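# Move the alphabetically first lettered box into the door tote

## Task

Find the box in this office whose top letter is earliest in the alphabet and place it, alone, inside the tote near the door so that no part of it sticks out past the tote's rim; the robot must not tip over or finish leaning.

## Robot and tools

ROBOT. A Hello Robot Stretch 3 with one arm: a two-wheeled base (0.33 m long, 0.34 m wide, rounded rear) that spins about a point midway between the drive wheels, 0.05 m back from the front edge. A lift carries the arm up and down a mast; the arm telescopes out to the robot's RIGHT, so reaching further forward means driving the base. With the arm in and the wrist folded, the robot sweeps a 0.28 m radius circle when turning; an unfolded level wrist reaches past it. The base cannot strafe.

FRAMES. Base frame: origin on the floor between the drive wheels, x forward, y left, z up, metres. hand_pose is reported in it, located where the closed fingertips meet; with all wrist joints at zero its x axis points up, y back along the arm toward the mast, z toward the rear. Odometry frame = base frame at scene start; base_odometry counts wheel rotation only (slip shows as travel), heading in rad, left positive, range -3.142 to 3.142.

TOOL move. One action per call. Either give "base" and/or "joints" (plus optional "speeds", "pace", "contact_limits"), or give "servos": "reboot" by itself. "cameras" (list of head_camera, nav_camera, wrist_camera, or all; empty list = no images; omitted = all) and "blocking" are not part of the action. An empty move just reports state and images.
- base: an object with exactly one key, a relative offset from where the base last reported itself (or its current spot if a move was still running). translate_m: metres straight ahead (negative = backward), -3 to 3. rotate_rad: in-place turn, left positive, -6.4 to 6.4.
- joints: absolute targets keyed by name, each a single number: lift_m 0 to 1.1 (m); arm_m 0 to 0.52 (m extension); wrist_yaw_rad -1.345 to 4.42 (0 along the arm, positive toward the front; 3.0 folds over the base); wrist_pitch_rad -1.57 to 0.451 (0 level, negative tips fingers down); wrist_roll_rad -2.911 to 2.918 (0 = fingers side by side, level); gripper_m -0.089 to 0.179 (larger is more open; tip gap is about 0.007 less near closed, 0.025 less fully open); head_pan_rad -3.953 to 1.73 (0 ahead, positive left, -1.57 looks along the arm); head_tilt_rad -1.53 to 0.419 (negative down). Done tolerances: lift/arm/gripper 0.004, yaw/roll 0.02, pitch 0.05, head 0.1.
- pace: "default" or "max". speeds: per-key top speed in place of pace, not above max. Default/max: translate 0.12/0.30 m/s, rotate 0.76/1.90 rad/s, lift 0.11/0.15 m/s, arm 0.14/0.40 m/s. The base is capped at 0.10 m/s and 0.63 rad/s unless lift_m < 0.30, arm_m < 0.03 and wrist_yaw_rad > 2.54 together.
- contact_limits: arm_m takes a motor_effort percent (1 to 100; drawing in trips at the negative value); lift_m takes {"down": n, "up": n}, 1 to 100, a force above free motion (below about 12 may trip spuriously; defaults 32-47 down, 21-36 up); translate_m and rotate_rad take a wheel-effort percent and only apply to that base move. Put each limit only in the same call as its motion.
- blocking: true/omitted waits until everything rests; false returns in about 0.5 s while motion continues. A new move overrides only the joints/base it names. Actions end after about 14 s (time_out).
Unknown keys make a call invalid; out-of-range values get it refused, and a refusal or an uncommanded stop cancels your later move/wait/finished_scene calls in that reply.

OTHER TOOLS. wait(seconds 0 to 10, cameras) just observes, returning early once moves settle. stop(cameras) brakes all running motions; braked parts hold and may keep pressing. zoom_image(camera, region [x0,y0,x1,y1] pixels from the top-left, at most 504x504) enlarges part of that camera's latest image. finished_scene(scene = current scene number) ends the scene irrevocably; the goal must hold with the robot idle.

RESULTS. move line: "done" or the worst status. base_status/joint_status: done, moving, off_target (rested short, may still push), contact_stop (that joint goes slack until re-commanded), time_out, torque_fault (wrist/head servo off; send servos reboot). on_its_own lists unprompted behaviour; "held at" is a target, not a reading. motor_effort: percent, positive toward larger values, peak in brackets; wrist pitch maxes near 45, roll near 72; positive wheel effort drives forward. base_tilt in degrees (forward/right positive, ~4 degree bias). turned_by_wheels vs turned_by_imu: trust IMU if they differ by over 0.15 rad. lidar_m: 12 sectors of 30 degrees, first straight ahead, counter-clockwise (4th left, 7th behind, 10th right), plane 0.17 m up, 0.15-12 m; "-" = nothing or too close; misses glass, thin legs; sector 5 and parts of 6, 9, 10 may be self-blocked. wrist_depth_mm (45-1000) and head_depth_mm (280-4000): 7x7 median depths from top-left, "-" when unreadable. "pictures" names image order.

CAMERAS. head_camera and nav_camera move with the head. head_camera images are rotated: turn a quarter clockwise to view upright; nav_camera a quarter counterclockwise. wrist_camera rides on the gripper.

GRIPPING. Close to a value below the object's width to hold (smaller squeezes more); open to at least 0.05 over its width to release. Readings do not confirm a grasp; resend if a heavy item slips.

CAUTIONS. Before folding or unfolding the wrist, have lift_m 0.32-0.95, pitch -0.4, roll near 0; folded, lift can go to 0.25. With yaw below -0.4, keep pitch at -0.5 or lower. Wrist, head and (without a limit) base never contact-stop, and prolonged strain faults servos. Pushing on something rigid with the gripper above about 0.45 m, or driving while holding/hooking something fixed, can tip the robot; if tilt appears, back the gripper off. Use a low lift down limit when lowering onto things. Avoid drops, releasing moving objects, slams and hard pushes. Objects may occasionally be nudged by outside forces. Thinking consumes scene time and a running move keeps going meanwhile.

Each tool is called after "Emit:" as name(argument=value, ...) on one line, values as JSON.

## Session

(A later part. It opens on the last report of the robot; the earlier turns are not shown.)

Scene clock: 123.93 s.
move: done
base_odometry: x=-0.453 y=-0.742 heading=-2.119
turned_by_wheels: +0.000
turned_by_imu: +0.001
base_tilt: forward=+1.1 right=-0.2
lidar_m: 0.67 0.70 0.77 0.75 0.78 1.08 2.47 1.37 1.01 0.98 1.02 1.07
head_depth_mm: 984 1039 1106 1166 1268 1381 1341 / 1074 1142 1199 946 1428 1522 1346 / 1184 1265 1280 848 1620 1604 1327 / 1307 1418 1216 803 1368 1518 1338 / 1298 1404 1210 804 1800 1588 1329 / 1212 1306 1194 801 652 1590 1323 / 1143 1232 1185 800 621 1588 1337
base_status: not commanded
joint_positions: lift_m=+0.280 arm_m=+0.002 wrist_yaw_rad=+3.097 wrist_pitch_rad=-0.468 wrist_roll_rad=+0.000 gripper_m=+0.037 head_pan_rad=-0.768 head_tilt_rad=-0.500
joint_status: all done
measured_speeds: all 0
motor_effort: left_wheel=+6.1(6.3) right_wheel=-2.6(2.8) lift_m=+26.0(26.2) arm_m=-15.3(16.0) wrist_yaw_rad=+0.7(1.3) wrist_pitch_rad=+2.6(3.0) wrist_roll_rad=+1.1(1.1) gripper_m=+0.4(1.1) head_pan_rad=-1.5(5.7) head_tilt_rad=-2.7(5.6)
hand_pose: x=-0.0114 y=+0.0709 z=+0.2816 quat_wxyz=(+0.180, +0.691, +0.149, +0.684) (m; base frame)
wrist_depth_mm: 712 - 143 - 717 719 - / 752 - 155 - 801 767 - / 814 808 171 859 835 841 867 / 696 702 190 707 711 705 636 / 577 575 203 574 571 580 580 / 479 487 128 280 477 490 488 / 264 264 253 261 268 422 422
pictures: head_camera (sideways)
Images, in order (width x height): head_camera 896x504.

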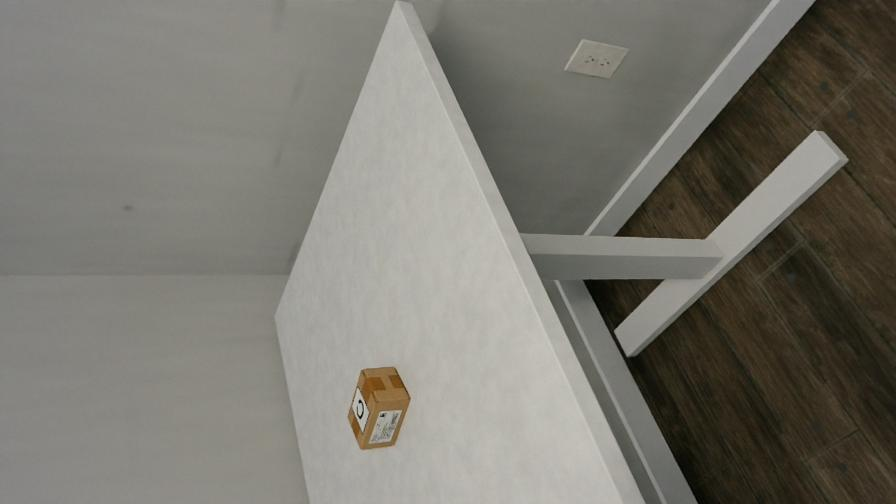

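Emit:
move(base={"translate_m": -1.95}, pace="max", cameras=[])

Emit:
move(base={"rotate_rad": 1.57}, pace="max", joints={"head_pan_rad": 0.0, "head_tilt_rad": -0.3}, cameras=["head_camera", "nav_camera"])

Scene clock: 140.23 s.
move: done
base_odometry: x=+0.563 y=+0.922 heading=-2.119
turned_by_wheels: +0.000
turned_by_imu: +0.004
base_tilt: forward=+0.9 right=-0.1
lidar_m: 2.59 1.09 0.89 2.02 0.78 0.55 0.53 0.56 0.76 0.95 0.99 1.37
head_depth_mm: 962 1023 1085 1152 1243 1350 1343 / 1060 1119 1210 1293 1399 1487 1339 / 1160 1248 1341 1464 1615 1596 1338 / 1293 1413 1530 1698 1817 1595 1333 / 1474 1615 1781 1980 1994 1590 1335 / 1711 1863 2105 2349 2006 1594 1343 / 2007 2300 2589 2620 1969 1589 1325
base_status: done
joint_positions: lift_m=+0.280 arm_m=+0.002 wrist_yaw_rad=+3.097 wrist_pitch_rad=-0.468 wrist_roll_rad=+0.000 gripper_m=+0.037 head_pan_rad=-0.750 head_tilt_rad=-0.500
joint_status: not commanded
measured_speeds: all 0
motor_effort: left_wheel=-1.4(11.9) right_wheel=-6.7(16.8) lift_m=+29.1(29.4) arm_m=-12.4(14.8) wrist_yaw_rad=+1.1(1.4) wrist_pitch_rad=+2.5(3.1) wrist_roll_rad=+0.9(1.2) gripper_m=-0.3(1.6) head_pan_rad=+1.3(4.6) head_tilt_rad=-1.2(3.3)
hand_pose: x=-0.0114 y=+0.0709 z=+0.2816 quat_wxyz=(+0.180, +0.691, +0.149, +0.684) (m; base frame)
wrist_depth_mm: - - 146 - - 749 - / - - 158 - - 837 - / - 816 172 902 906 850 850 / 676 714 190 706 690 703 702 / 578 569 205 578 576 576 577 / 490 488 128 281 471 491 487 / 267 265 251 260 268 422 422
pictures: none
No camera images: "cameras" was empty.

Scene clock: 142.33 s.
move: done
base_odometry: x=+0.563 y=+0.922 heading=-0.549
turned_by_wheels: +1.570
turned_by_imu: +1.564
base_tilt: forward=+1.0 right=-0.2
lidar_m: 2.13 0.78 0.55 0.53 0.56 0.76 0.95 0.98 1.34 2.60 1.11 0.89
head_depth_mm: 3268 3410 3679 3805 2750 1928 1501 / 3304 3515 3645 3829 2681 1995 1583 / 3326 3563 3694 3900 2739 1983 1582 / 3345 3569 3774 3928 2747 1956 1562 / 2819 2984 3079 3266 2666 1986 1551 / 1871 1908 1966 2024 2111 1890 1576 / 1411 1413 1452 1486 1514 1555 1506
base_status: done
joint_positions: lift_m=+0.280 arm_m=+0.002 wrist_yaw_rad=+3.097 wrist_pitch_rad=-0.468 wrist_roll_rad=+0.000 gripper_m=+0.037 head_pan_rad=+0.010 head_tilt_rad=-0.301
joint_status: all done
measured_speeds: all 0
motor_effort: left_wheel=-9.7(16.3) right_wheel=+9.0(17.9) lift_m=+29.8(29.9) arm_m=-20.2(20.8) wrist_yaw_rad=+0.5(1.5) wrist_pitch_rad=+2.8(2.9) wrist_roll_rad=+0.8(1.2) gripper_m=+0.0(1.2) head_pan_rad=-4.4(5.8) head_tilt_rad=+4.9(6.6)
hand_pose: x=-0.0114 y=+0.0709 z=+0.2816 quat_wxyz=(+0.180, +0.691, +0.149, +0.684) (m; base frame)
wrist_depth_mm: - - 143 - - - - / - - 156 - 577 - - / 586 - 171 - 624 - - / 644 673 190 677 674 670 685 / 570 574 205 564 578 577 583 / 486 488 128 281 470 483 487 / 260 267 252 260 266 426 420
pictures: head_camera (sideways), nav_camera (sideways)
Images, in order (width x height): head_camera 896x504, nav_camera 672x504.

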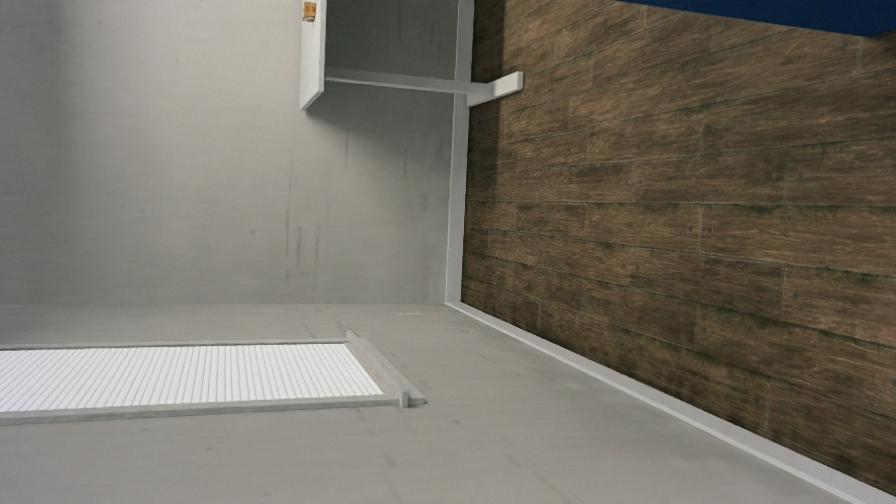

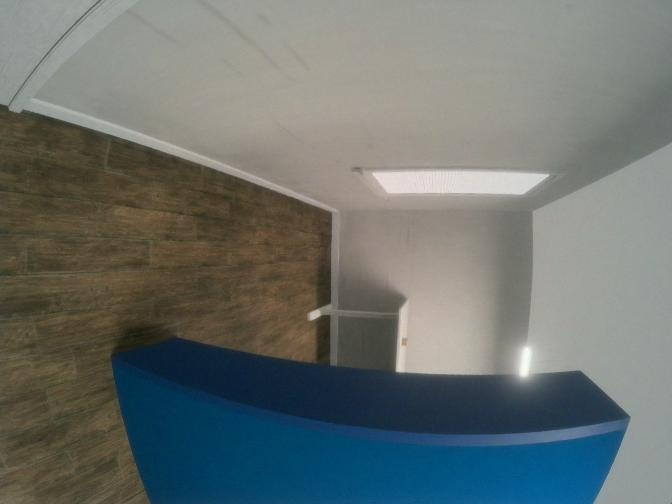

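Emit:
move(base={"translate_m": 1.4}, pace="max", joints={"head_pan_rad": -0.7, "head_tilt_rad": -0.35}, cameras=["head_camera", "nav_camera"])

Emit:
move(joints={"head_pan_rad": -1.4, "head_tilt_rad": -0.35}, cameras=["head_camera", "nav_camera"])

Scene clock: 151.57 s.
move: done
base_odometry: x=+1.757 y=+0.190 heading=-0.549
turned_by_wheels: +0.000
turned_by_imu: +0.000
base_tilt: forward=+0.8 right=-0.1
lidar_m: 2.14 0.78 0.57 0.55 0.57 0.78 2.04 0.58 0.44 1.29 3.06 2.06
head_depth_mm: 3261 3486 3711 3679 2475 1880 1518 / 2927 3249 3498 3618 2506 1883 1508 / 2816 3034 3012 3324 2459 1866 1502 / 2606 2768 2931 3083 2500 1874 1498 / 2473 2594 2696 2915 2468 1854 1502 / 2286 2427 2474 2743 2476 1852 1497 / 2162 2300 2292 2501 2270 1858 1488
base_status: done
joint_positions: lift_m=+0.280 arm_m=+0.002 wrist_yaw_rad=+3.097 wrist_pitch_rad=-0.468 wrist_roll_rad=+0.000 gripper_m=+0.037 head_pan_rad=-0.700 head_tilt_rad=-0.350
joint_status: all done
measured_speeds: all 0
motor_effort: left_wheel=+1.8(13.0) right_wheel=+2.3(15.7) lift_m=+22.7(30.6) arm_m=-12.5(17.7) wrist_yaw_rad=+0.5(1.4) wrist_pitch_rad=+2.6(3.0) wrist_roll_rad=+0.8(1.2) gripper_m=-0.1(1.5) head_pan_rad=+3.8(5.0) head_tilt_rad=-1.2(3.3)
hand_pose: x=-0.0114 y=+0.0709 z=+0.2816 quat_wxyz=(+0.180, +0.691, +0.149, +0.684) (m; base frame)
wrist_depth_mm: - - 143 - - - - / - - 156 - - - - / - - 172 - - - - / 672 674 189 667 670 678 680 / 577 582 205 575 580 579 580 / 491 488 127 282 469 482 487 / 267 265 251 258 268 419 422
pictures: head_camera (sideways), nav_camera (sideways)
Images, in order (width x height): head_camera 896x504, nav_camera 672x504.

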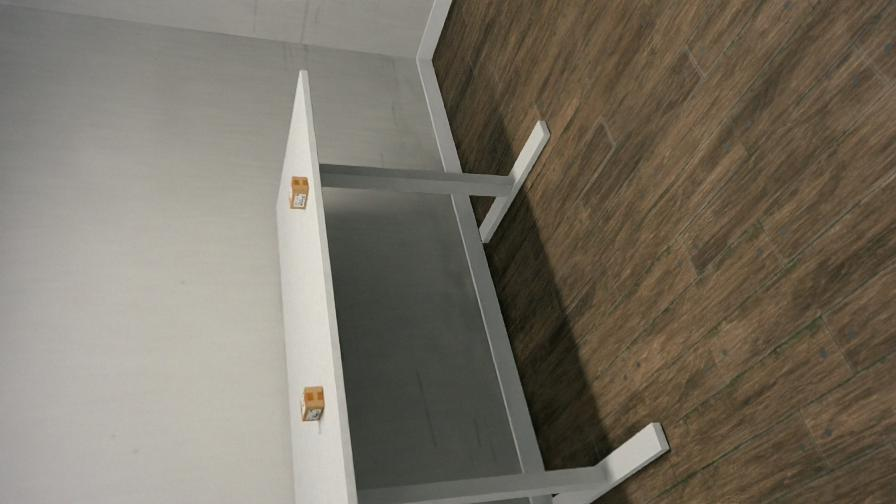

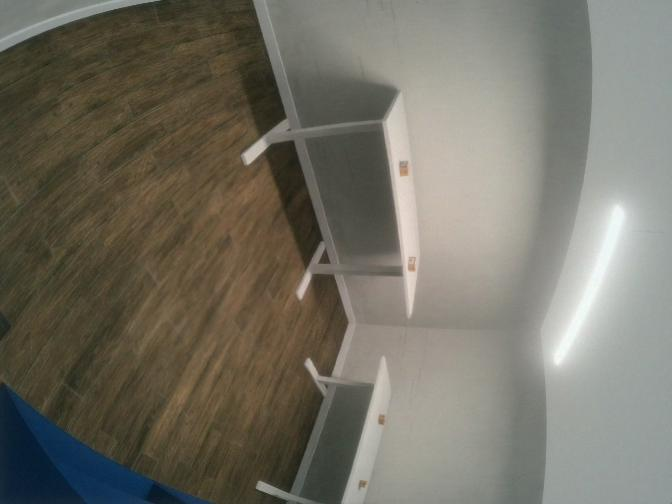

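Scene clock: 152.53 s.
move: done
base_odometry: x=+1.757 y=+0.190 heading=-0.549
turned_by_wheels: +0.000
turned_by_imu: +0.000
base_tilt: forward=+0.8 right=-0.3
lidar_m: 2.13 0.78 0.57 0.55 0.57 0.78 2.05 0.58 0.44 1.29 3.07 2.06
head_depth_mm: 2696 2826 2110 2077 1363 1248 1350 / 2771 2960 3065 3203 2508 1880 1513 / 2842 3011 3061 3320 2468 1878 1491 / 2861 3059 3144 3441 2464 1869 1510 / 2950 3138 3234 3368 2484 1871 1489 / 2987 3281 3297 3434 2458 1851 1495 / 3104 3286 3474 3558 2437 1852 1489
base_status: not commanded
joint_positions: lift_m=+0.280 arm_m=+0.002 wrist_yaw_rad=+3.097 wrist_pitch_rad=-0.468 wrist_roll_rad=+0.000 gripper_m=+0.037 head_pan_rad=-1.410 head_tilt_rad=-0.350
joint_status: all done
measured_speeds: all 0
motor_effort: left_wheel=+1.9(2.1) right_wheel=+2.1(2.4) lift_m=+23.8(24.0) arm_m=-11.7(12.6) wrist_yaw_rad=+1.1(1.3) wrist_pitch_rad=+2.7(3.0) wrist_roll_rad=+0.9(1.1) gripper_m=+0.3(1.3) head_pan_rad=-1.9(4.5) head_tilt_rad=-1.1(4.0)
hand_pose: x=-0.0114 y=+0.0709 z=+0.2816 quat_wxyz=(+0.180, +0.691, +0.149, +0.684) (m; base frame)
wrist_depth_mm: - - 143 - - - - / - - 156 - - - - / - - 171 - - - - / 685 670 189 675 686 676 682 / 569 564 204 581 579 572 576 / 491 488 128 281 471 484 487 / 265 267 252 259 268 421 420
pictures: head_camera (sideways), nav_camera (sideways)
Images, in order (width x height): head_camera 896x504, nav_camera 672x504.

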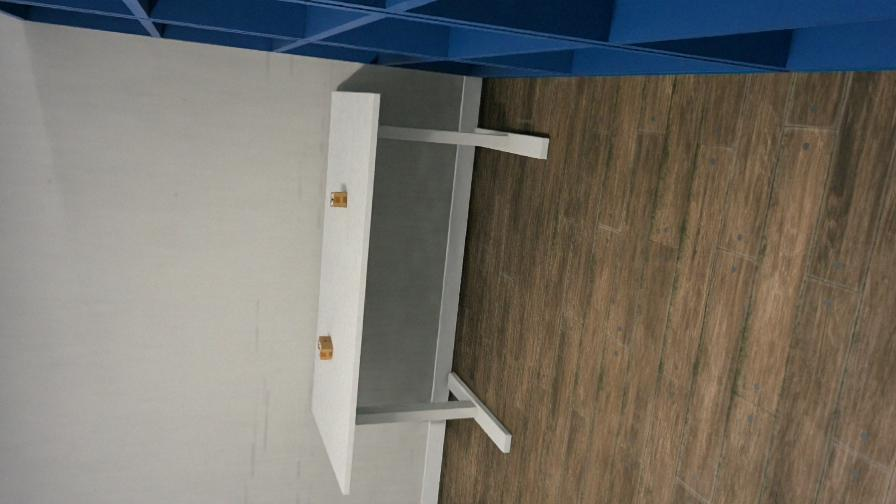

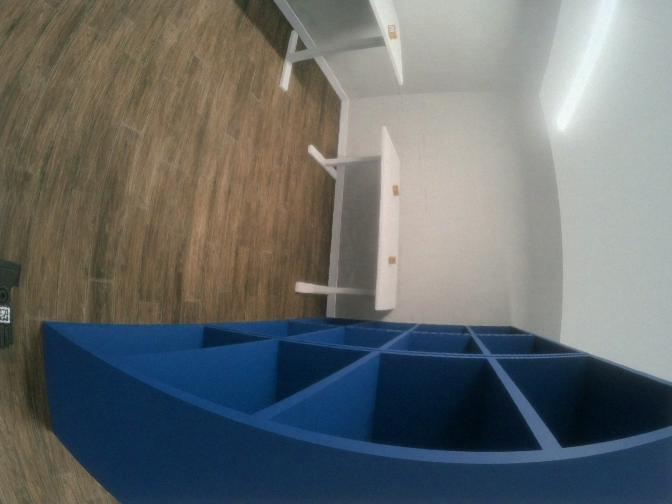

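Emit:
move(base={"rotate_rad": -0.9}, pace="max", joints={"head_pan_rad": 0.0, "head_tilt_rad": -0.35}, cameras=[])

Emit:
move(base={"translate_m": 1.3}, pace="max", joints={"head_pan_rad": 0.4, "head_tilt_rad": -0.4}, cameras=["head_camera", "nav_camera"])

Emit:
move(joints={"head_pan_rad": -0.6, "head_tilt_rad": -0.4}, cameras=["head_camera"])

Scene clock: 170.97 s.
move: done
base_odometry: x=+1.757 y=+0.190 heading=-1.449
turned_by_wheels: -0.900
turned_by_imu: -0.896
base_tilt: forward=+1.0 right=+0.1
lidar_m: 2.67 2.05 1.37 0.68 0.56 0.55 0.61 0.94 2.33 0.51 0.44 2.23
head_depth_mm: 3030 3176 3273 3319 2502 1891 1507 / 3342 3496 3664 3675 2522 1891 1506 / 3293 3623 3778 3712 2505 1857 1500 / 3052 3239 3449 3553 2475 1853 1505 / 2741 2925 2683 3143 2508 1854 1500 / 2519 2688 2757 3062 2437 1842 1495 / 2356 2509 2539 2769 2433 1872 1489
base_status: done
joint_positions: lift_m=+0.280 arm_m=+0.002 wrist_yaw_rad=+3.097 wrist_pitch_rad=-0.468 wrist_roll_rad=+0.000 gripper_m=+0.037 head_pan_rad=+0.016 head_tilt_rad=-0.350
joint_status: all done
measured_speeds: translate_m=+0.000 rotate_rad=+0.000 lift_m=+0.000 arm_m=+0.000 wrist_yaw_rad=+0.000 wrist_pitch_rad=+0.000 wrist_roll_rad=+0.000 head_pan_rad=-0.024 head_tilt_rad=+0.000
motor_effort: left_wheel=+10.2(17.0) right_wheel=-8.7(15.4) lift_m=+29.5(30.6) arm_m=-14.9(15.0) wrist_yaw_rad=+0.8(1.2) wrist_pitch_rad=+2.8(3.1) wrist_roll_rad=+0.8(1.0) gripper_m=+0.3(1.4) head_pan_rad=-3.3(4.4) head_tilt_rad=-1.7(3.6)
hand_pose: x=-0.0114 y=+0.0709 z=+0.2816 quat_wxyz=(+0.180, +0.691, +0.149, +0.684) (m; base frame)
wrist_depth_mm: - - 142 - - - - / - - 156 - - - - / - - 172 852 892 901 899 / - - 191 685 700 703 711 / 487 575 205 565 576 578 575 / 488 491 128 280 474 485 485 / 266 268 252 259 269 423 419
pictures: none
No camera images: "cameras" was empty.

Scene clock: 176.67 s.
move: done
base_odometry: x=+1.915 y=-1.100 heading=-1.449
turned_by_wheels: +0.000
turned_by_imu: -0.001
base_tilt: forward=+0.9 right=-0.4
lidar_m: 1.42 1.41 1.22 1.76 1.57 1.56 1.71 1.11 1.00 1.55 1.88 1.84
head_depth_mm: 1734 1869 1998 2247 2327 1789 1468 / 1648 1764 1557 1488 2195 1723 1441 / 1582 1696 1551 1545 2131 1706 1434 / 1512 1608 1534 1077 2029 1751 1432 / 1452 1545 1517 999 1958 1763 1436 / 1398 1489 1509 995 1848 1760 1436 / 1346 1430 1470 928 1771 1743 1428
base_status: done
joint_positions: lift_m=+0.280 arm_m=+0.002 wrist_yaw_rad=+3.097 wrist_pitch_rad=-0.468 wrist_roll_rad=+0.000 gripper_m=+0.037 head_pan_rad=+0.400 head_tilt_rad=-0.400
joint_status: all done
measured_speeds: all 0
motor_effort: left_wheel=+10.4(19.7) right_wheel=-5.0(6.9) lift_m=+25.4(29.7) arm_m=-19.7(20.7) wrist_yaw_rad=+0.9(1.6) wrist_pitch_rad=+3.0(3.0) wrist_roll_rad=+0.8(1.1) gripper_m=-0.2(1.1) head_pan_rad=-2.3(5.5) head_tilt_rad=-0.5(4.0)
hand_pose: x=-0.0114 y=+0.0709 z=+0.2816 quat_wxyz=(+0.180, +0.691, +0.149, +0.684) (m; base frame)
wrist_depth_mm: - - 147 - - - - / - - 158 - - - - / 902 840 173 917 912 908 909 / 698 689 191 717 710 706 705 / 572 580 205 576 578 579 574 / 489 483 128 281 474 484 479 / 265 268 253 260 268 418 422
pictures: head_camera (sideways), nav_camera (sideways)
Images, in order (width x height): head_camera 896x504, nav_camera 672x504.

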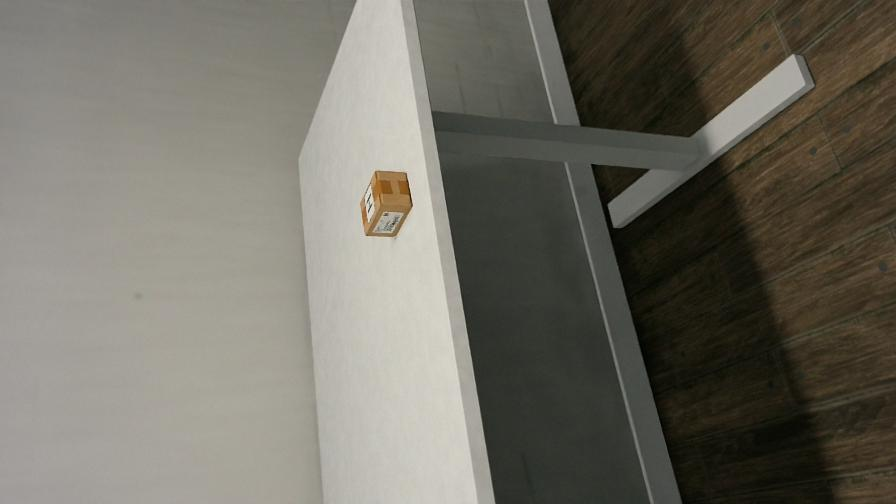

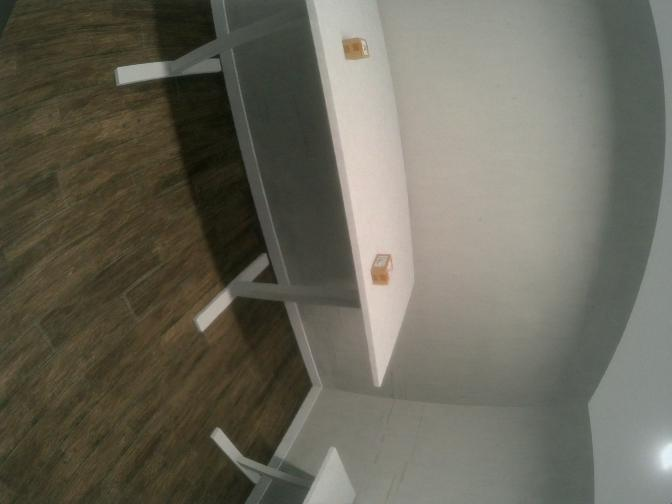

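Scene clock: 177.73 s.
move: done
base_odometry: x=+1.915 y=-1.100 heading=-1.449
turned_by_wheels: +0.000
turned_by_imu: +0.000
base_tilt: forward=+1.2 right=-0.2
lidar_m: 1.42 1.40 1.22 1.76 1.56 1.55 1.71 1.11 1.00 1.55 1.87 1.83
head_depth_mm: 1846 1959 2090 1701 2318 1752 1440 / 1840 1988 2104 1790 2261 1788 1450 / 1907 2002 2114 1791 2298 1784 1432 / 1901 2014 2130 1792 2288 1771 1425 / 1921 2068 2202 2411 2278 1746 1445 / 1974 2087 2206 1977 2073 1742 1426 / 1972 2109 2277 2517 2254 1754 1440
base_status: not commanded
joint_positions: lift_m=+0.280 arm_m=+0.002 wrist_yaw_rad=+3.097 wrist_pitch_rad=-0.468 wrist_roll_rad=+0.000 gripper_m=+0.037 head_pan_rad=-0.624 head_tilt_rad=-0.400
joint_status: all done
measured_speeds: all 0
motor_effort: left_wheel=+10.3(10.5) right_wheel=-5.2(5.8) lift_m=+24.5(25.5) arm_m=-19.7(20.1) wrist_yaw_rad=+1.0(1.4) wrist_pitch_rad=+2.5(3.0) wrist_roll_rad=+0.8(0.9) gripper_m=+0.4(1.0) head_pan_rad=-1.1(5.0) head_tilt_rad=-0.9(4.9)
hand_pose: x=-0.0114 y=+0.0709 z=+0.2816 quat_wxyz=(+0.180, +0.691, +0.149, +0.684) (m; base frame)
wrist_depth_mm: - - 147 - - - - / - - 159 - - - - / 932 859 172 904 905 897 922 / 705 699 190 699 711 704 702 / 569 578 205 577 570 579 568 / 485 482 128 282 475 483 487 / 265 266 253 261 267 422 419
pictures: head_camera (sideways)
Images, in order (width x height): head_camera 896x504.

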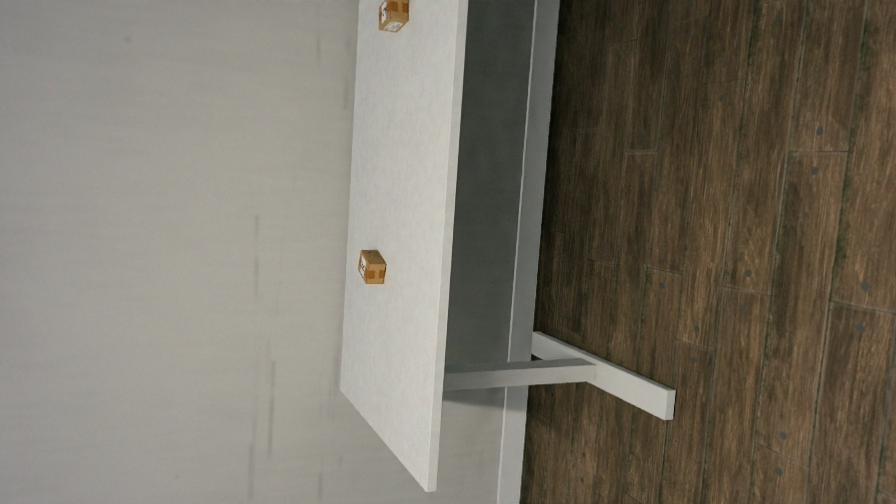

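Emit:
zoom_image(camera="head_camera", region=[340, 235, 400, 295])

Emit:
zoom_image(camera="head_camera", region=[365, 0, 425, 60])

Emit:
move(joints={"head_pan_rad": 0.45, "head_tilt_rad": -0.4}, cameras=["head_camera"])

Emit:
zoom_image(camera="head_camera", region=[340, 195, 430, 285])

Emit:
move(joints={"head_pan_rad": 1.1, "head_tilt_rad": -0.4}, cameras=["head_camera"])

Scaled by 8.400 from the camera's 896x504 image, which has a finer 1280x720 frame.

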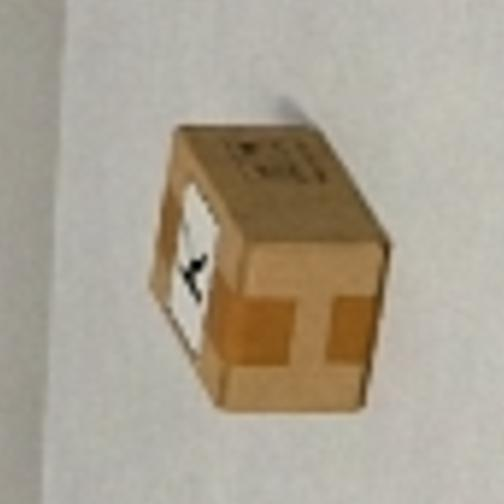

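Scaled by 8.400 from the camera's 896x504 image, which has a finer 1280x720 frame.

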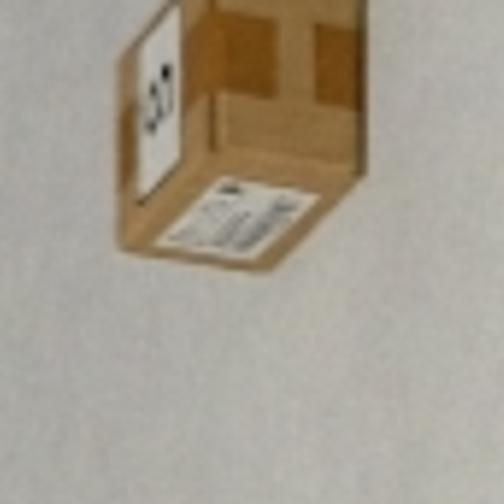

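Scene clock: 183.47 s.
move: done
base_odometry: x=+1.915 y=-1.100 heading=-1.449
turned_by_wheels: +0.000
turned_by_imu: +0.001
base_tilt: forward=+1.0 right=+0.0
lidar_m: 1.41 1.41 1.22 1.76 1.57 1.55 1.71 1.11 1.00 1.55 1.88 1.83
head_depth_mm: 1621 1744 1831 2075 2226 1804 1462 / 1569 1687 1550 1462 1636 1668 1442 / 1509 1621 1542 1046 2080 1770 1442 / 1467 1575 1542 1081 2008 1744 1432 / 1422 1518 1522 997 1911 1765 1432 / 1379 1463 1502 988 1821 1757 1431 / 1334 1418 1470 929 1748 1761 1427
base_status: not commanded
joint_positions: lift_m=+0.280 arm_m=+0.002 wrist_yaw_rad=+3.097 wrist_pitch_rad=-0.468 wrist_roll_rad=+0.000 gripper_m=+0.037 head_pan_rad=+0.474 head_tilt_rad=-0.400
joint_status: all done
measured_speeds: all 0
motor_effort: left_wheel=+10.3(10.4) right_wheel=-5.9(5.9) lift_m=+21.8(22.4) arm_m=-19.4(19.7) wrist_yaw_rad=+0.7(1.2) wrist_pitch_rad=+2.8(3.0) wrist_roll_rad=+0.8(1.1) gripper_m=+0.0(1.1) head_pan_rad=+0.6(4.4) head_tilt_rad=-0.9(3.5)
hand_pose: x=-0.0114 y=+0.0709 z=+0.2816 quat_wxyz=(+0.180, +0.691, +0.149, +0.684) (m; base frame)
wrist_depth_mm: - - 146 - - - - / - - 159 - - - - / 912 856 172 897 905 898 919 / 704 708 189 706 687 696 705 / 577 580 205 567 568 579 572 / 482 486 128 281 470 484 492 / 265 266 251 260 269 422 428
pictures: head_camera (sideways)
Images, in order (width x height): head_camera 896x504.

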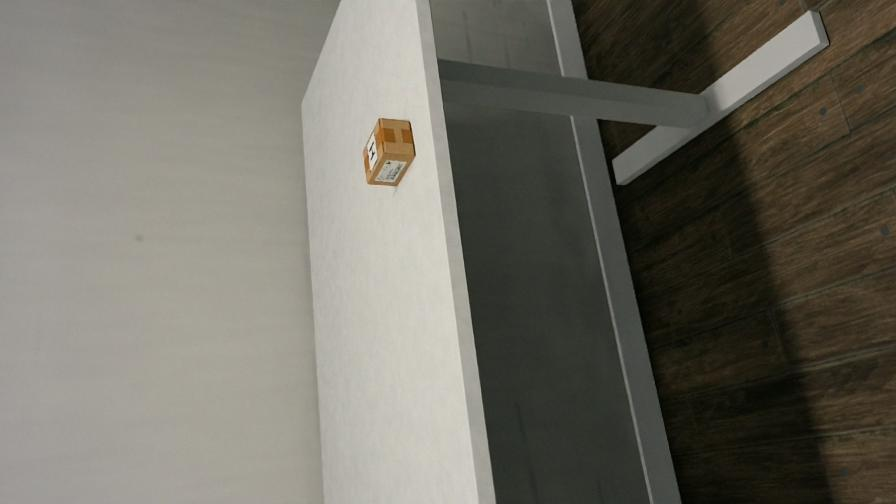

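Scaled by 5.600 from the camera's 896x504 image, which has a finer 1280x720 frame.

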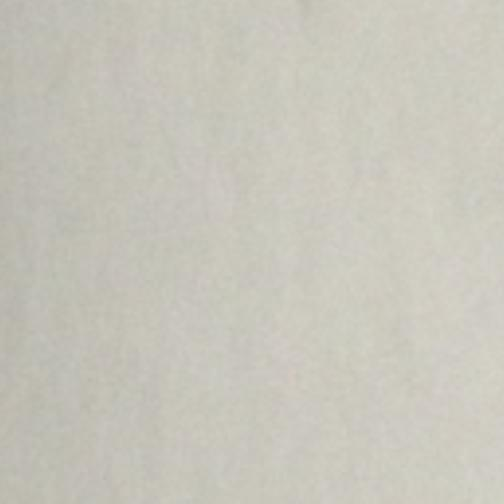

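Scene clock: 184.37 s.
move: done
base_odometry: x=+1.915 y=-1.100 heading=-1.449
turned_by_wheels: +0.000
turned_by_imu: +0.000
base_tilt: forward=+1.1 right=-0.1
lidar_m: 1.42 1.41 1.22 1.77 1.56 1.55 1.71 1.11 1.00 1.55 1.88 1.83
head_depth_mm: 1329 1408 1463 898 1738 1788 1454 / 1365 1443 1503 950 1800 1769 1441 / 1402 1499 1550 965 1852 1761 1436 / 1437 1545 1539 1009 1874 1657 1448 / 1485 1587 1658 1073 2001 1771 1407 / 1529 1643 1752 1901 2063 1768 1434 / 1589 1693 1840 1969 2122 1756 1432
base_status: not commanded
joint_positions: lift_m=+0.280 arm_m=+0.002 wrist_yaw_rad=+3.097 wrist_pitch_rad=-0.468 wrist_roll_rad=+0.000 gripper_m=+0.037 head_pan_rad=+1.126 head_tilt_rad=-0.400
joint_status: all done
measured_speeds: all 0
motor_effort: left_wheel=+10.3(10.5) right_wheel=-5.2(5.6) lift_m=+20.9(22.0) arm_m=-19.3(19.5) wrist_yaw_rad=+0.6(1.2) wrist_pitch_rad=+2.6(3.0) wrist_roll_rad=+0.9(1.0) gripper_m=-0.5(1.2) head_pan_rad=+0.1(6.0) head_tilt_rad=-0.1(2.2)
hand_pose: x=-0.0114 y=+0.0709 z=+0.2816 quat_wxyz=(+0.180, +0.691, +0.149, +0.684) (m; base frame)
wrist_depth_mm: - - 146 - - - - / - - 158 - - - - / 918 846 173 899 918 897 910 / 706 692 189 705 702 686 694 / 577 583 205 577 576 576 572 / 487 489 128 283 471 484 488 / 266 265 253 259 267 419 425
pictures: head_camera (sideways)
Images, in order (width x height): head_camera 896x504.

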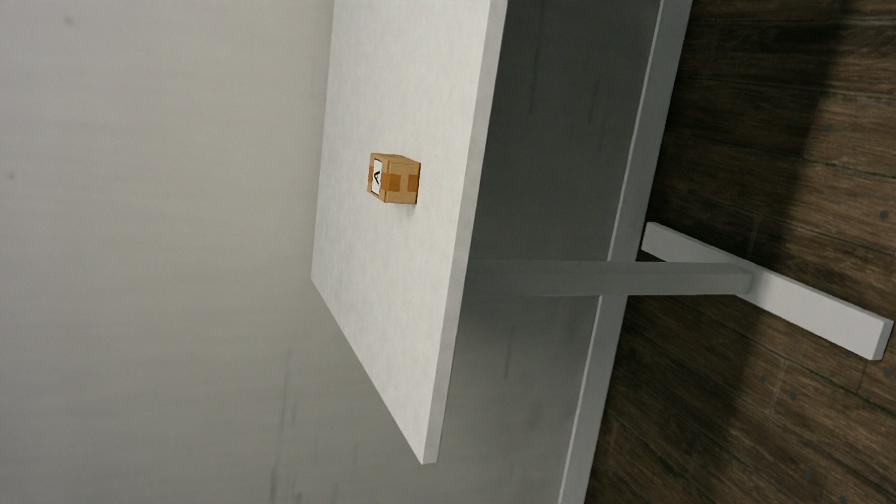

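Emit:
zoom_image(camera="head_camera", region=[360, 145, 425, 210])

Emit:
move(joints={"head_pan_rad": 0.45, "head_tilt_rad": -0.4}, cameras=["head_camera"])

Emit:
zoom_image(camera="head_camera", region=[355, 115, 425, 190])

Emit:
move(joints={"head_pan_rad": -0.35, "head_tilt_rad": -0.4}, cameras=["head_camera"])

Scaled by 7.754 from the camera's 896x504 image, which has a finer 1280x720 frame.

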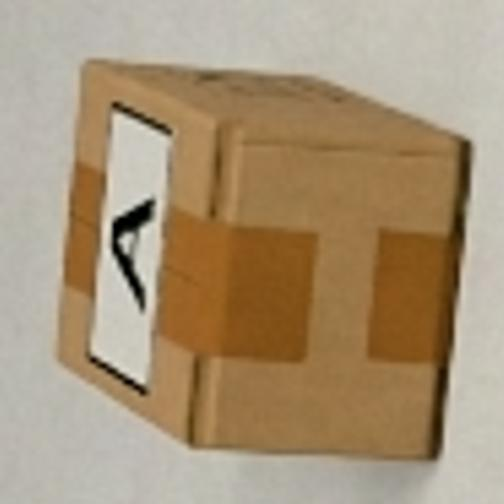

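Scene clock: 188.33 s.
move: done
base_odometry: x=+1.915 y=-1.100 heading=-1.449
turned_by_wheels: +0.000
turned_by_imu: +0.001
base_tilt: forward=+1.0 right=-0.2
lidar_m: 1.41 1.41 1.21 1.77 1.57 1.56 1.71 1.11 1.00 1.55 1.87 1.83
head_depth_mm: 1670 1829 1885 2156 2274 1781 1453 / 1624 1734 1563 1459 1652 1705 1450 / 1559 1658 1548 1058 2073 1756 1439 / 1494 1596 1533 1080 2028 1732 1440 / 1433 1534 1523 1000 1912 1754 1445 / 1381 1464 1512 995 1842 1745 1430 / 1335 1423 1461 924 1760 1738 1438
base_status: not commanded
joint_positions: lift_m=+0.280 arm_m=+0.002 wrist_yaw_rad=+3.097 wrist_pitch_rad=-0.468 wrist_roll_rad=+0.000 gripper_m=+0.037 head_pan_rad=+0.435 head_tilt_rad=-0.400
joint_status: all done
measured_speeds: all 0
motor_effort: left_wheel=+10.1(10.5) right_wheel=-4.9(5.6) lift_m=+20.7(21.0) arm_m=-18.9(19.1) wrist_yaw_rad=+1.2(1.5) wrist_pitch_rad=+2.7(2.9) wrist_roll_rad=+0.9(1.0) gripper_m=+0.4(1.2) head_pan_rad=-0.9(6.0) head_tilt_rad=-0.3(2.3)
hand_pose: x=-0.0114 y=+0.0709 z=+0.2816 quat_wxyz=(+0.180, +0.691, +0.149, +0.684) (m; base frame)
wrist_depth_mm: - - 146 - - - - / - - 157 - - - - / 912 866 173 895 888 897 889 / 712 707 190 699 702 690 712 / 571 585 205 586 575 579 570 / 489 483 128 280 474 487 485 / 266 266 252 260 267 420 425
pictures: head_camera (sideways)
Images, in order (width x height): head_camera 896x504.

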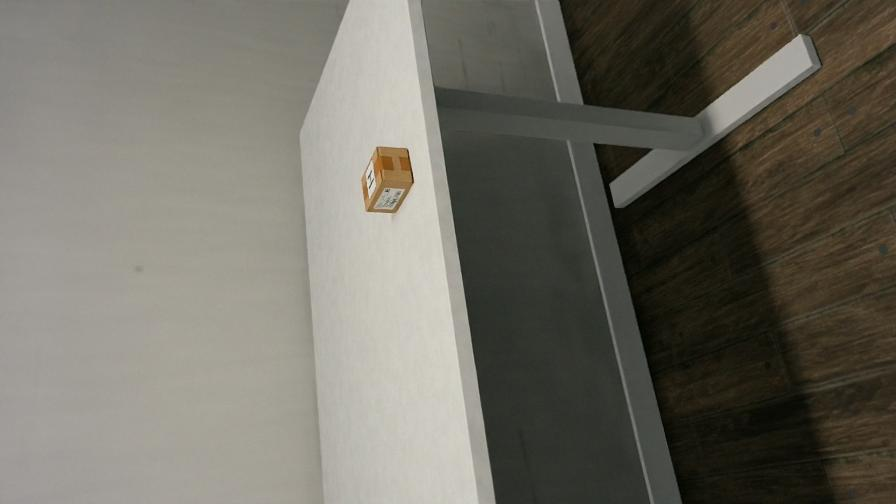

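Scaled by 6.720 from the camera's 896x504 image, which has a finer 1280x720 frame.

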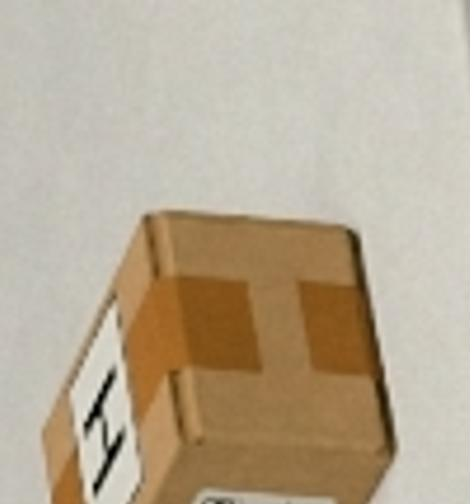

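Scene clock: 189.30 s.
move: done
base_odometry: x=+1.915 y=-1.100 heading=-1.449
turned_by_wheels: +0.000
turned_by_imu: +0.000
base_tilt: forward=+0.9 right=-0.1
lidar_m: 1.42 1.41 1.22 1.77 1.57 1.56 1.70 1.11 1.00 1.55 1.87 1.83
head_depth_mm: 1833 1936 2049 1686 2300 1776 1445 / 1922 2019 2122 1808 2304 1766 1448 / 1975 2098 2179 1792 2210 1766 1436 / 2050 2146 2321 1991 2185 1786 1430 / 2106 2257 2439 2619 2272 1759 1433 / 2193 2346 2549 2743 2261 1736 1435 / 2241 2346 2495 2624 2240 1740 1432
base_status: not commanded
joint_positions: lift_m=+0.280 arm_m=+0.002 wrist_yaw_rad=+3.097 wrist_pitch_rad=-0.468 wrist_roll_rad=+0.000 gripper_m=+0.037 head_pan_rad=-0.376 head_tilt_rad=-0.400
joint_status: all done
measured_speeds: all 0
motor_effort: left_wheel=+10.3(10.5) right_wheel=-5.2(5.8) lift_m=+20.8(20.9) arm_m=-18.4(19.1) wrist_yaw_rad=+1.1(1.2) wrist_pitch_rad=+2.5(3.0) wrist_roll_rad=+0.8(1.1) gripper_m=-0.2(1.3) head_pan_rad=-1.1(5.6) head_tilt_rad=-0.8(2.6)
hand_pose: x=-0.0114 y=+0.0709 z=+0.2816 quat_wxyz=(+0.180, +0.691, +0.149, +0.684) (m; base frame)
wrist_depth_mm: - - 146 - - - - / - - 158 - - - - / 882 850 172 900 919 886 901 / 698 703 189 703 703 710 700 / 577 578 204 579 579 575 578 / 480 488 128 282 474 487 491 / 266 267 252 261 267 423 417
pictures: head_camera (sideways)
Images, in order (width x height): head_camera 896x504.

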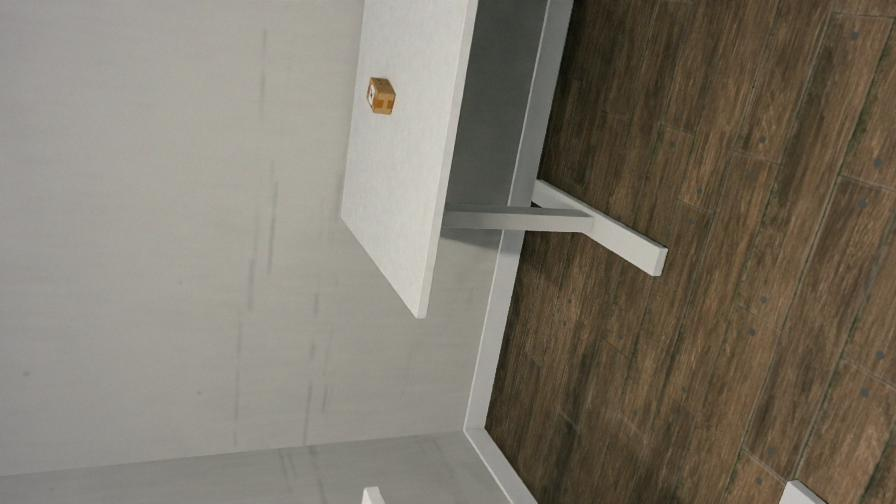

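Emit:
move(base={"rotate_rad": 1.226}, pace="max", cameras=[])

Emit:
move(base={"translate_m": 0.42}, pace="max", cameras=[])

Emit:
move(base={"rotate_rad": 1.233}, pace="max", joints={"head_pan_rad": -1.57, "head_tilt_rad": -0.5}, cameras=["head_camera"])

Scene clock: 223.77 s.
move: done
base_odometry: x=+1.915 y=-1.100 heading=-0.223
turned_by_wheels: +1.226
turned_by_imu: +1.223
base_tilt: forward=+1.0 right=+0.1
lidar_m: 1.22 1.74 1.55 1.56 1.11 1.25 1.00 1.56 1.88 1.83 1.41 1.61
head_depth_mm: 1349 1464 1513 954 1807 1765 1444 / 1370 1454 1507 955 1829 1770 1439 / 1364 1463 1508 945 1841 1760 1436 / 1378 1468 1522 1005 1846 1762 1437 / 1373 1474 1529 962 1863 1764 1438 / 1387 1471 1499 993 1851 1649 1431 / 1387 1487 1492 984 1842 1692 1437
base_status: done
joint_positions: lift_m=+0.280 arm_m=+0.002 wrist_yaw_rad=+3.097 wrist_pitch_rad=-0.468 wrist_roll_rad=+0.000 gripper_m=+0.037 head_pan_rad=-0.350 head_tilt_rad=-0.400
joint_status: not commanded
measured_speeds: all 0
motor_effort: left_wheel=-9.0(16.0) right_wheel=+8.8(17.8) lift_m=+23.6(23.6) arm_m=-20.1(20.7) wrist_yaw_rad=+0.4(1.3) wrist_pitch_rad=+2.6(3.0) wrist_roll_rad=+0.9(1.1) gripper_m=-0.2(1.3) head_pan_rad=+2.9(4.3) head_tilt_rad=+0.9(1.4)
hand_pose: x=-0.0114 y=+0.0709 z=+0.2816 quat_wxyz=(+0.180, +0.691, +0.149, +0.684) (m; base frame)
wrist_depth_mm: - - 146 - - - - / - - 158 - - - - / 842 846 173 896 904 892 895 / 710 700 189 706 704 695 713 / 577 580 205 569 570 575 566 / 485 484 128 282 476 489 481 / 266 265 253 260 268 421 413
pictures: none
No camera images: "cameras" was empty.

Scene clock: 226.47 s.
move: done
base_odometry: x=+2.325 y=-1.193 heading=-0.223
turned_by_wheels: +0.000
turned_by_imu: +0.000
base_tilt: forward=+1.0 right=-0.2
lidar_m: 0.80 1.46 1.42 1.42 1.71 1.42 1.42 1.92 2.34 1.89 1.21 1.22
head_depth_mm: 1013 1079 1164 894 630 499 1451 / 1020 1084 1159 892 625 499 1448 / 1019 1092 1167 886 623 513 1436 / 1018 1094 1163 886 594 511 1441 / 1028 1098 1171 877 593 510 1439 / 1033 1101 1164 875 618 509 1136 / 1034 1112 1191 865 613 508 1388
base_status: done
joint_positions: lift_m=+0.280 arm_m=+0.002 wrist_yaw_rad=+3.097 wrist_pitch_rad=-0.468 wrist_roll_rad=+0.000 gripper_m=+0.037 head_pan_rad=-0.350 head_tilt_rad=-0.400
joint_status: not commanded
measured_speeds: all 0
motor_effort: left_wheel=+6.6(14.7) right_wheel=+2.3(14.9) lift_m=+28.0(28.0) arm_m=-17.9(20.2) wrist_yaw_rad=+0.7(1.3) wrist_pitch_rad=+2.4(3.0) wrist_roll_rad=+0.7(1.1) gripper_m=+0.0(1.6) head_pan_rad=+3.4(4.0) head_tilt_rad=+0.9(1.8)
hand_pose: x=-0.0114 y=+0.0709 z=+0.2816 quat_wxyz=(+0.180, +0.691, +0.149, +0.684) (m; base frame)
wrist_depth_mm: - - 146 - - - - / - - 158 - - - - / 901 866 171 887 894 891 898 / 708 707 189 704 703 711 699 / 575 565 205 581 574 575 573 / 489 492 127 281 469 484 488 / 267 266 253 259 268 425 420
pictures: none
No camera images: "cameras" was empty.

Scene clock: 228.37 s.
move: done
base_odometry: x=+2.325 y=-1.193 heading=+1.010
turned_by_wheels: +1.233
turned_by_imu: +1.228
base_tilt: forward=+0.9 right=-0.3
lidar_m: 1.42 1.47 1.42 1.48 1.42 1.91 1.89 1.21 1.27 1.22 0.80 1.49
head_depth_mm: 1019 1107 1086 722 541 1573 1352 / 1021 1111 1082 719 539 1562 1340 / 1025 1109 1070 720 538 1601 1347 / 1026 1120 1073 682 538 1602 1339 / 1028 1118 1066 678 536 1601 1340 / 1034 1126 1060 708 535 1118 1232 / 1036 1125 1055 707 535 1550 1336
base_status: done
joint_positions: lift_m=+0.280 arm_m=+0.002 wrist_yaw_rad=+3.097 wrist_pitch_rad=-0.468 wrist_roll_rad=+0.000 gripper_m=+0.037 head_pan_rad=-1.584 head_tilt_rad=-0.499
joint_status: all done
measured_speeds: translate_m=+0.000 rotate_rad=+0.000 lift_m=+0.000 arm_m=+0.000 wrist_yaw_rad=+0.000 wrist_pitch_rad=+0.000 wrist_roll_rad=+0.000 head_pan_rad=+0.024 head_tilt_rad=+0.000
motor_effort: left_wheel=-9.0(16.9) right_wheel=+9.5(17.0) lift_m=+30.5(30.5) arm_m=-20.3(20.8) wrist_yaw_rad=+0.7(1.3) wrist_pitch_rad=+2.5(3.0) wrist_roll_rad=+0.6(1.0) gripper_m=-0.1(1.2) head_pan_rad=+3.1(4.9) head_tilt_rad=-3.5(4.0)
hand_pose: x=-0.0114 y=+0.0709 z=+0.2816 quat_wxyz=(+0.180, +0.691, +0.149, +0.684) (m; base frame)
wrist_depth_mm: - - 146 - - - - / - - 158 - - - - / 906 861 173 894 916 908 908 / 694 707 190 703 703 707 704 / 574 581 205 570 583 583 571 / 482 486 127 281 473 483 487 / 267 264 252 259 267 421 424
pictures: head_camera (sideways)
Images, in order (width x height): head_camera 896x504.

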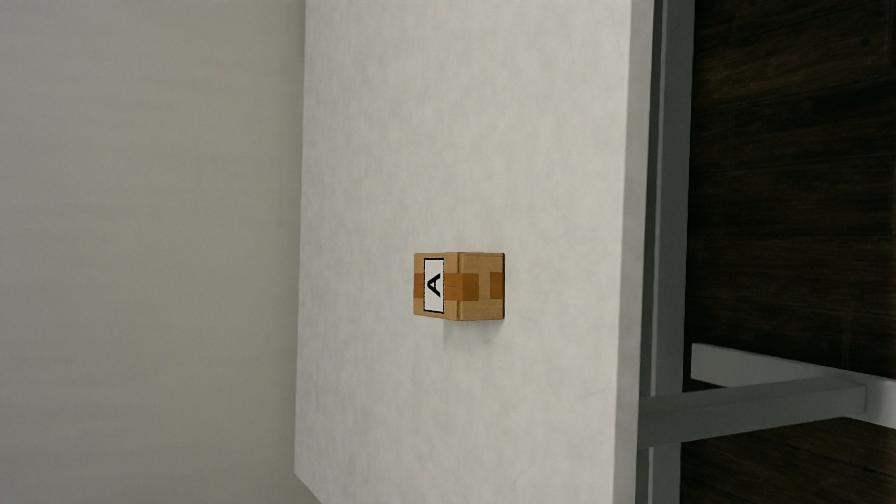

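Emit:
move(joints={"lift_m": 0.9, "gripper_m": 0.15, "wrist_pitch_rad": -0.4}, pace="max", cameras=[], blocking=false)

Emit:
move(joints={"wrist_yaw_rad": 0.0}, pace="max", cameras=["head_camera", "wrist_camera"])

Scene clock: 238.40 s.
move: moving
base_odometry: x=+2.325 y=-1.193 heading=+1.010
turned_by_wheels: +0.000
turned_by_imu: +0.001
base_tilt: forward=+0.9 right=-0.2
lidar_m: 1.42 1.46 1.42 1.48 1.42 1.92 1.89 1.21 1.27 1.21 0.80 1.49
head_depth_mm: 1012 1110 1078 722 539 1557 1348 / 1021 1106 1078 718 538 1572 1343 / 1021 1112 1075 716 539 1600 1339 / 1027 1116 1074 653 537 1589 1346 / 1030 1119 1067 681 533 1605 1337 / 1037 1121 1053 706 535 1092 1242 / 1039 1131 1051 707 532 1596 1332
base_status: not commanded
joint_positions: lift_m=+0.320 arm_m=+0.002 wrist_yaw_rad=+3.097 wrist_pitch_rad=-0.421 wrist_roll_rad=+0.000 gripper_m=+0.073 head_pan_rad=-1.570 head_tilt_rad=-0.500
joint_status: lift_m moving; wrist_pitch_rad moving; gripper_m moving
measured_speeds: translate_m=+0.000 rotate_rad=+0.000 lift_m=+0.148 arm_m=+0.000 wrist_yaw_rad=+0.000 wrist_pitch_rad=+0.000 wrist_roll_rad=+0.000 head_pan_rad=+0.000 head_tilt_rad=+0.000
motor_effort: left_wheel=-9.0(9.0) right_wheel=+9.3(9.7) lift_m=+32.3(32.8) arm_m=-17.2(17.6) wrist_yaw_rad=+0.9(1.0) wrist_pitch_rad=+4.6(4.7) wrist_roll_rad=+1.0(1.0) gripper_m=+82.9(85.5) head_pan_rad=+3.1(4.0) head_tilt_rad=-3.3(3.3)
hand_pose: x=-0.0112 y=+0.0770 z=+0.3315 quat_wxyz=(+0.164, +0.694, +0.132, +0.688) (m; base frame)
wrist_depth_mm: - - 144 - - - - / - - 156 - - - - / - - 168 - - - - / 828 806 183 835 814 816 831 / 656 653 195 656 670 665 664 / 548 546 132 552 126 555 547 / 468 291 263 309 459 477 470
pictures: none
No camera images: "cameras" was empty.

Scene clock: 242.83 s.
move: done
base_odometry: x=+2.325 y=-1.193 heading=+1.010
turned_by_wheels: +0.000
turned_by_imu: +0.001
base_tilt: forward=+0.8 right=-0.3
lidar_m: 1.42 1.46 1.42 1.48 1.41 1.91 1.89 1.21 1.27 1.22 0.80 1.48
head_depth_mm: 1014 1105 1080 720 540 1523 - / 1020 1101 1075 717 540 1564 1371 / 1020 1104 1068 717 537 1602 - / 1033 1107 1063 649 537 1618 1285 / 1028 1113 1059 677 534 1518 1300 / 1040 1124 1060 708 534 1112 1240 / 1040 1122 1056 705 534 1603 1338
base_status: not commanded
joint_positions: lift_m=+0.900 arm_m=+0.002 wrist_yaw_rad=+0.003 wrist_pitch_rad=-0.419 wrist_roll_rad=+0.000 gripper_m=+0.150 head_pan_rad=-1.570 head_tilt_rad=-0.500
joint_status: all done
measured_speeds: all 0
motor_effort: left_wheel=-8.7(9.2) right_wheel=+9.3(9.9) lift_m=+29.6(32.8) arm_m=-13.2(17.4) wrist_yaw_rad=-2.4(8.5) wrist_pitch_rad=+3.1(8.3) wrist_roll_rad=+0.8(1.1) gripper_m=+0.4(87.5) head_pan_rad=+2.3(4.2) head_tilt_rad=-2.3(3.8)
hand_pose: x=-0.0208 y=-0.3710 z=+0.9125 quat_wxyz=(+0.692, +0.148, -0.691, -0.146) (m; base frame)
wrist_depth_mm: - - 289 - - - - / 323 323 294 325 330 328 334 / 213 214 215 215 217 216 217 / - 196 197 199 199 199 200 / - - - - - - - / - 122 - - - 120 - / - - - - - - 910
pictures: head_camera (sideways), wrist_camera
Images, in order (width x height): head_camera 896x504, wrist_camera 644x364.

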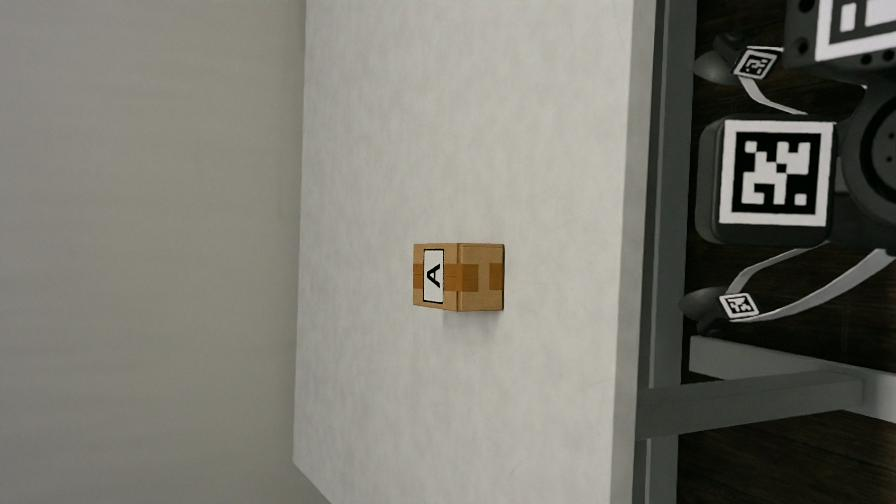

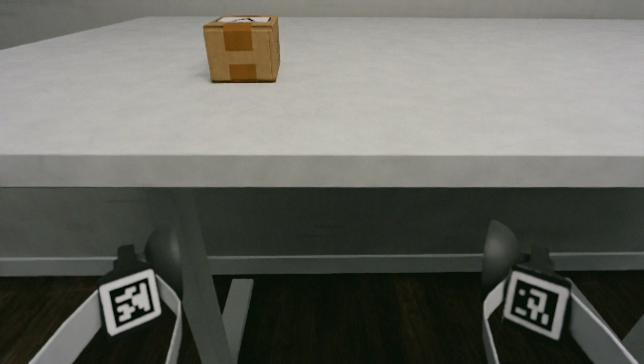

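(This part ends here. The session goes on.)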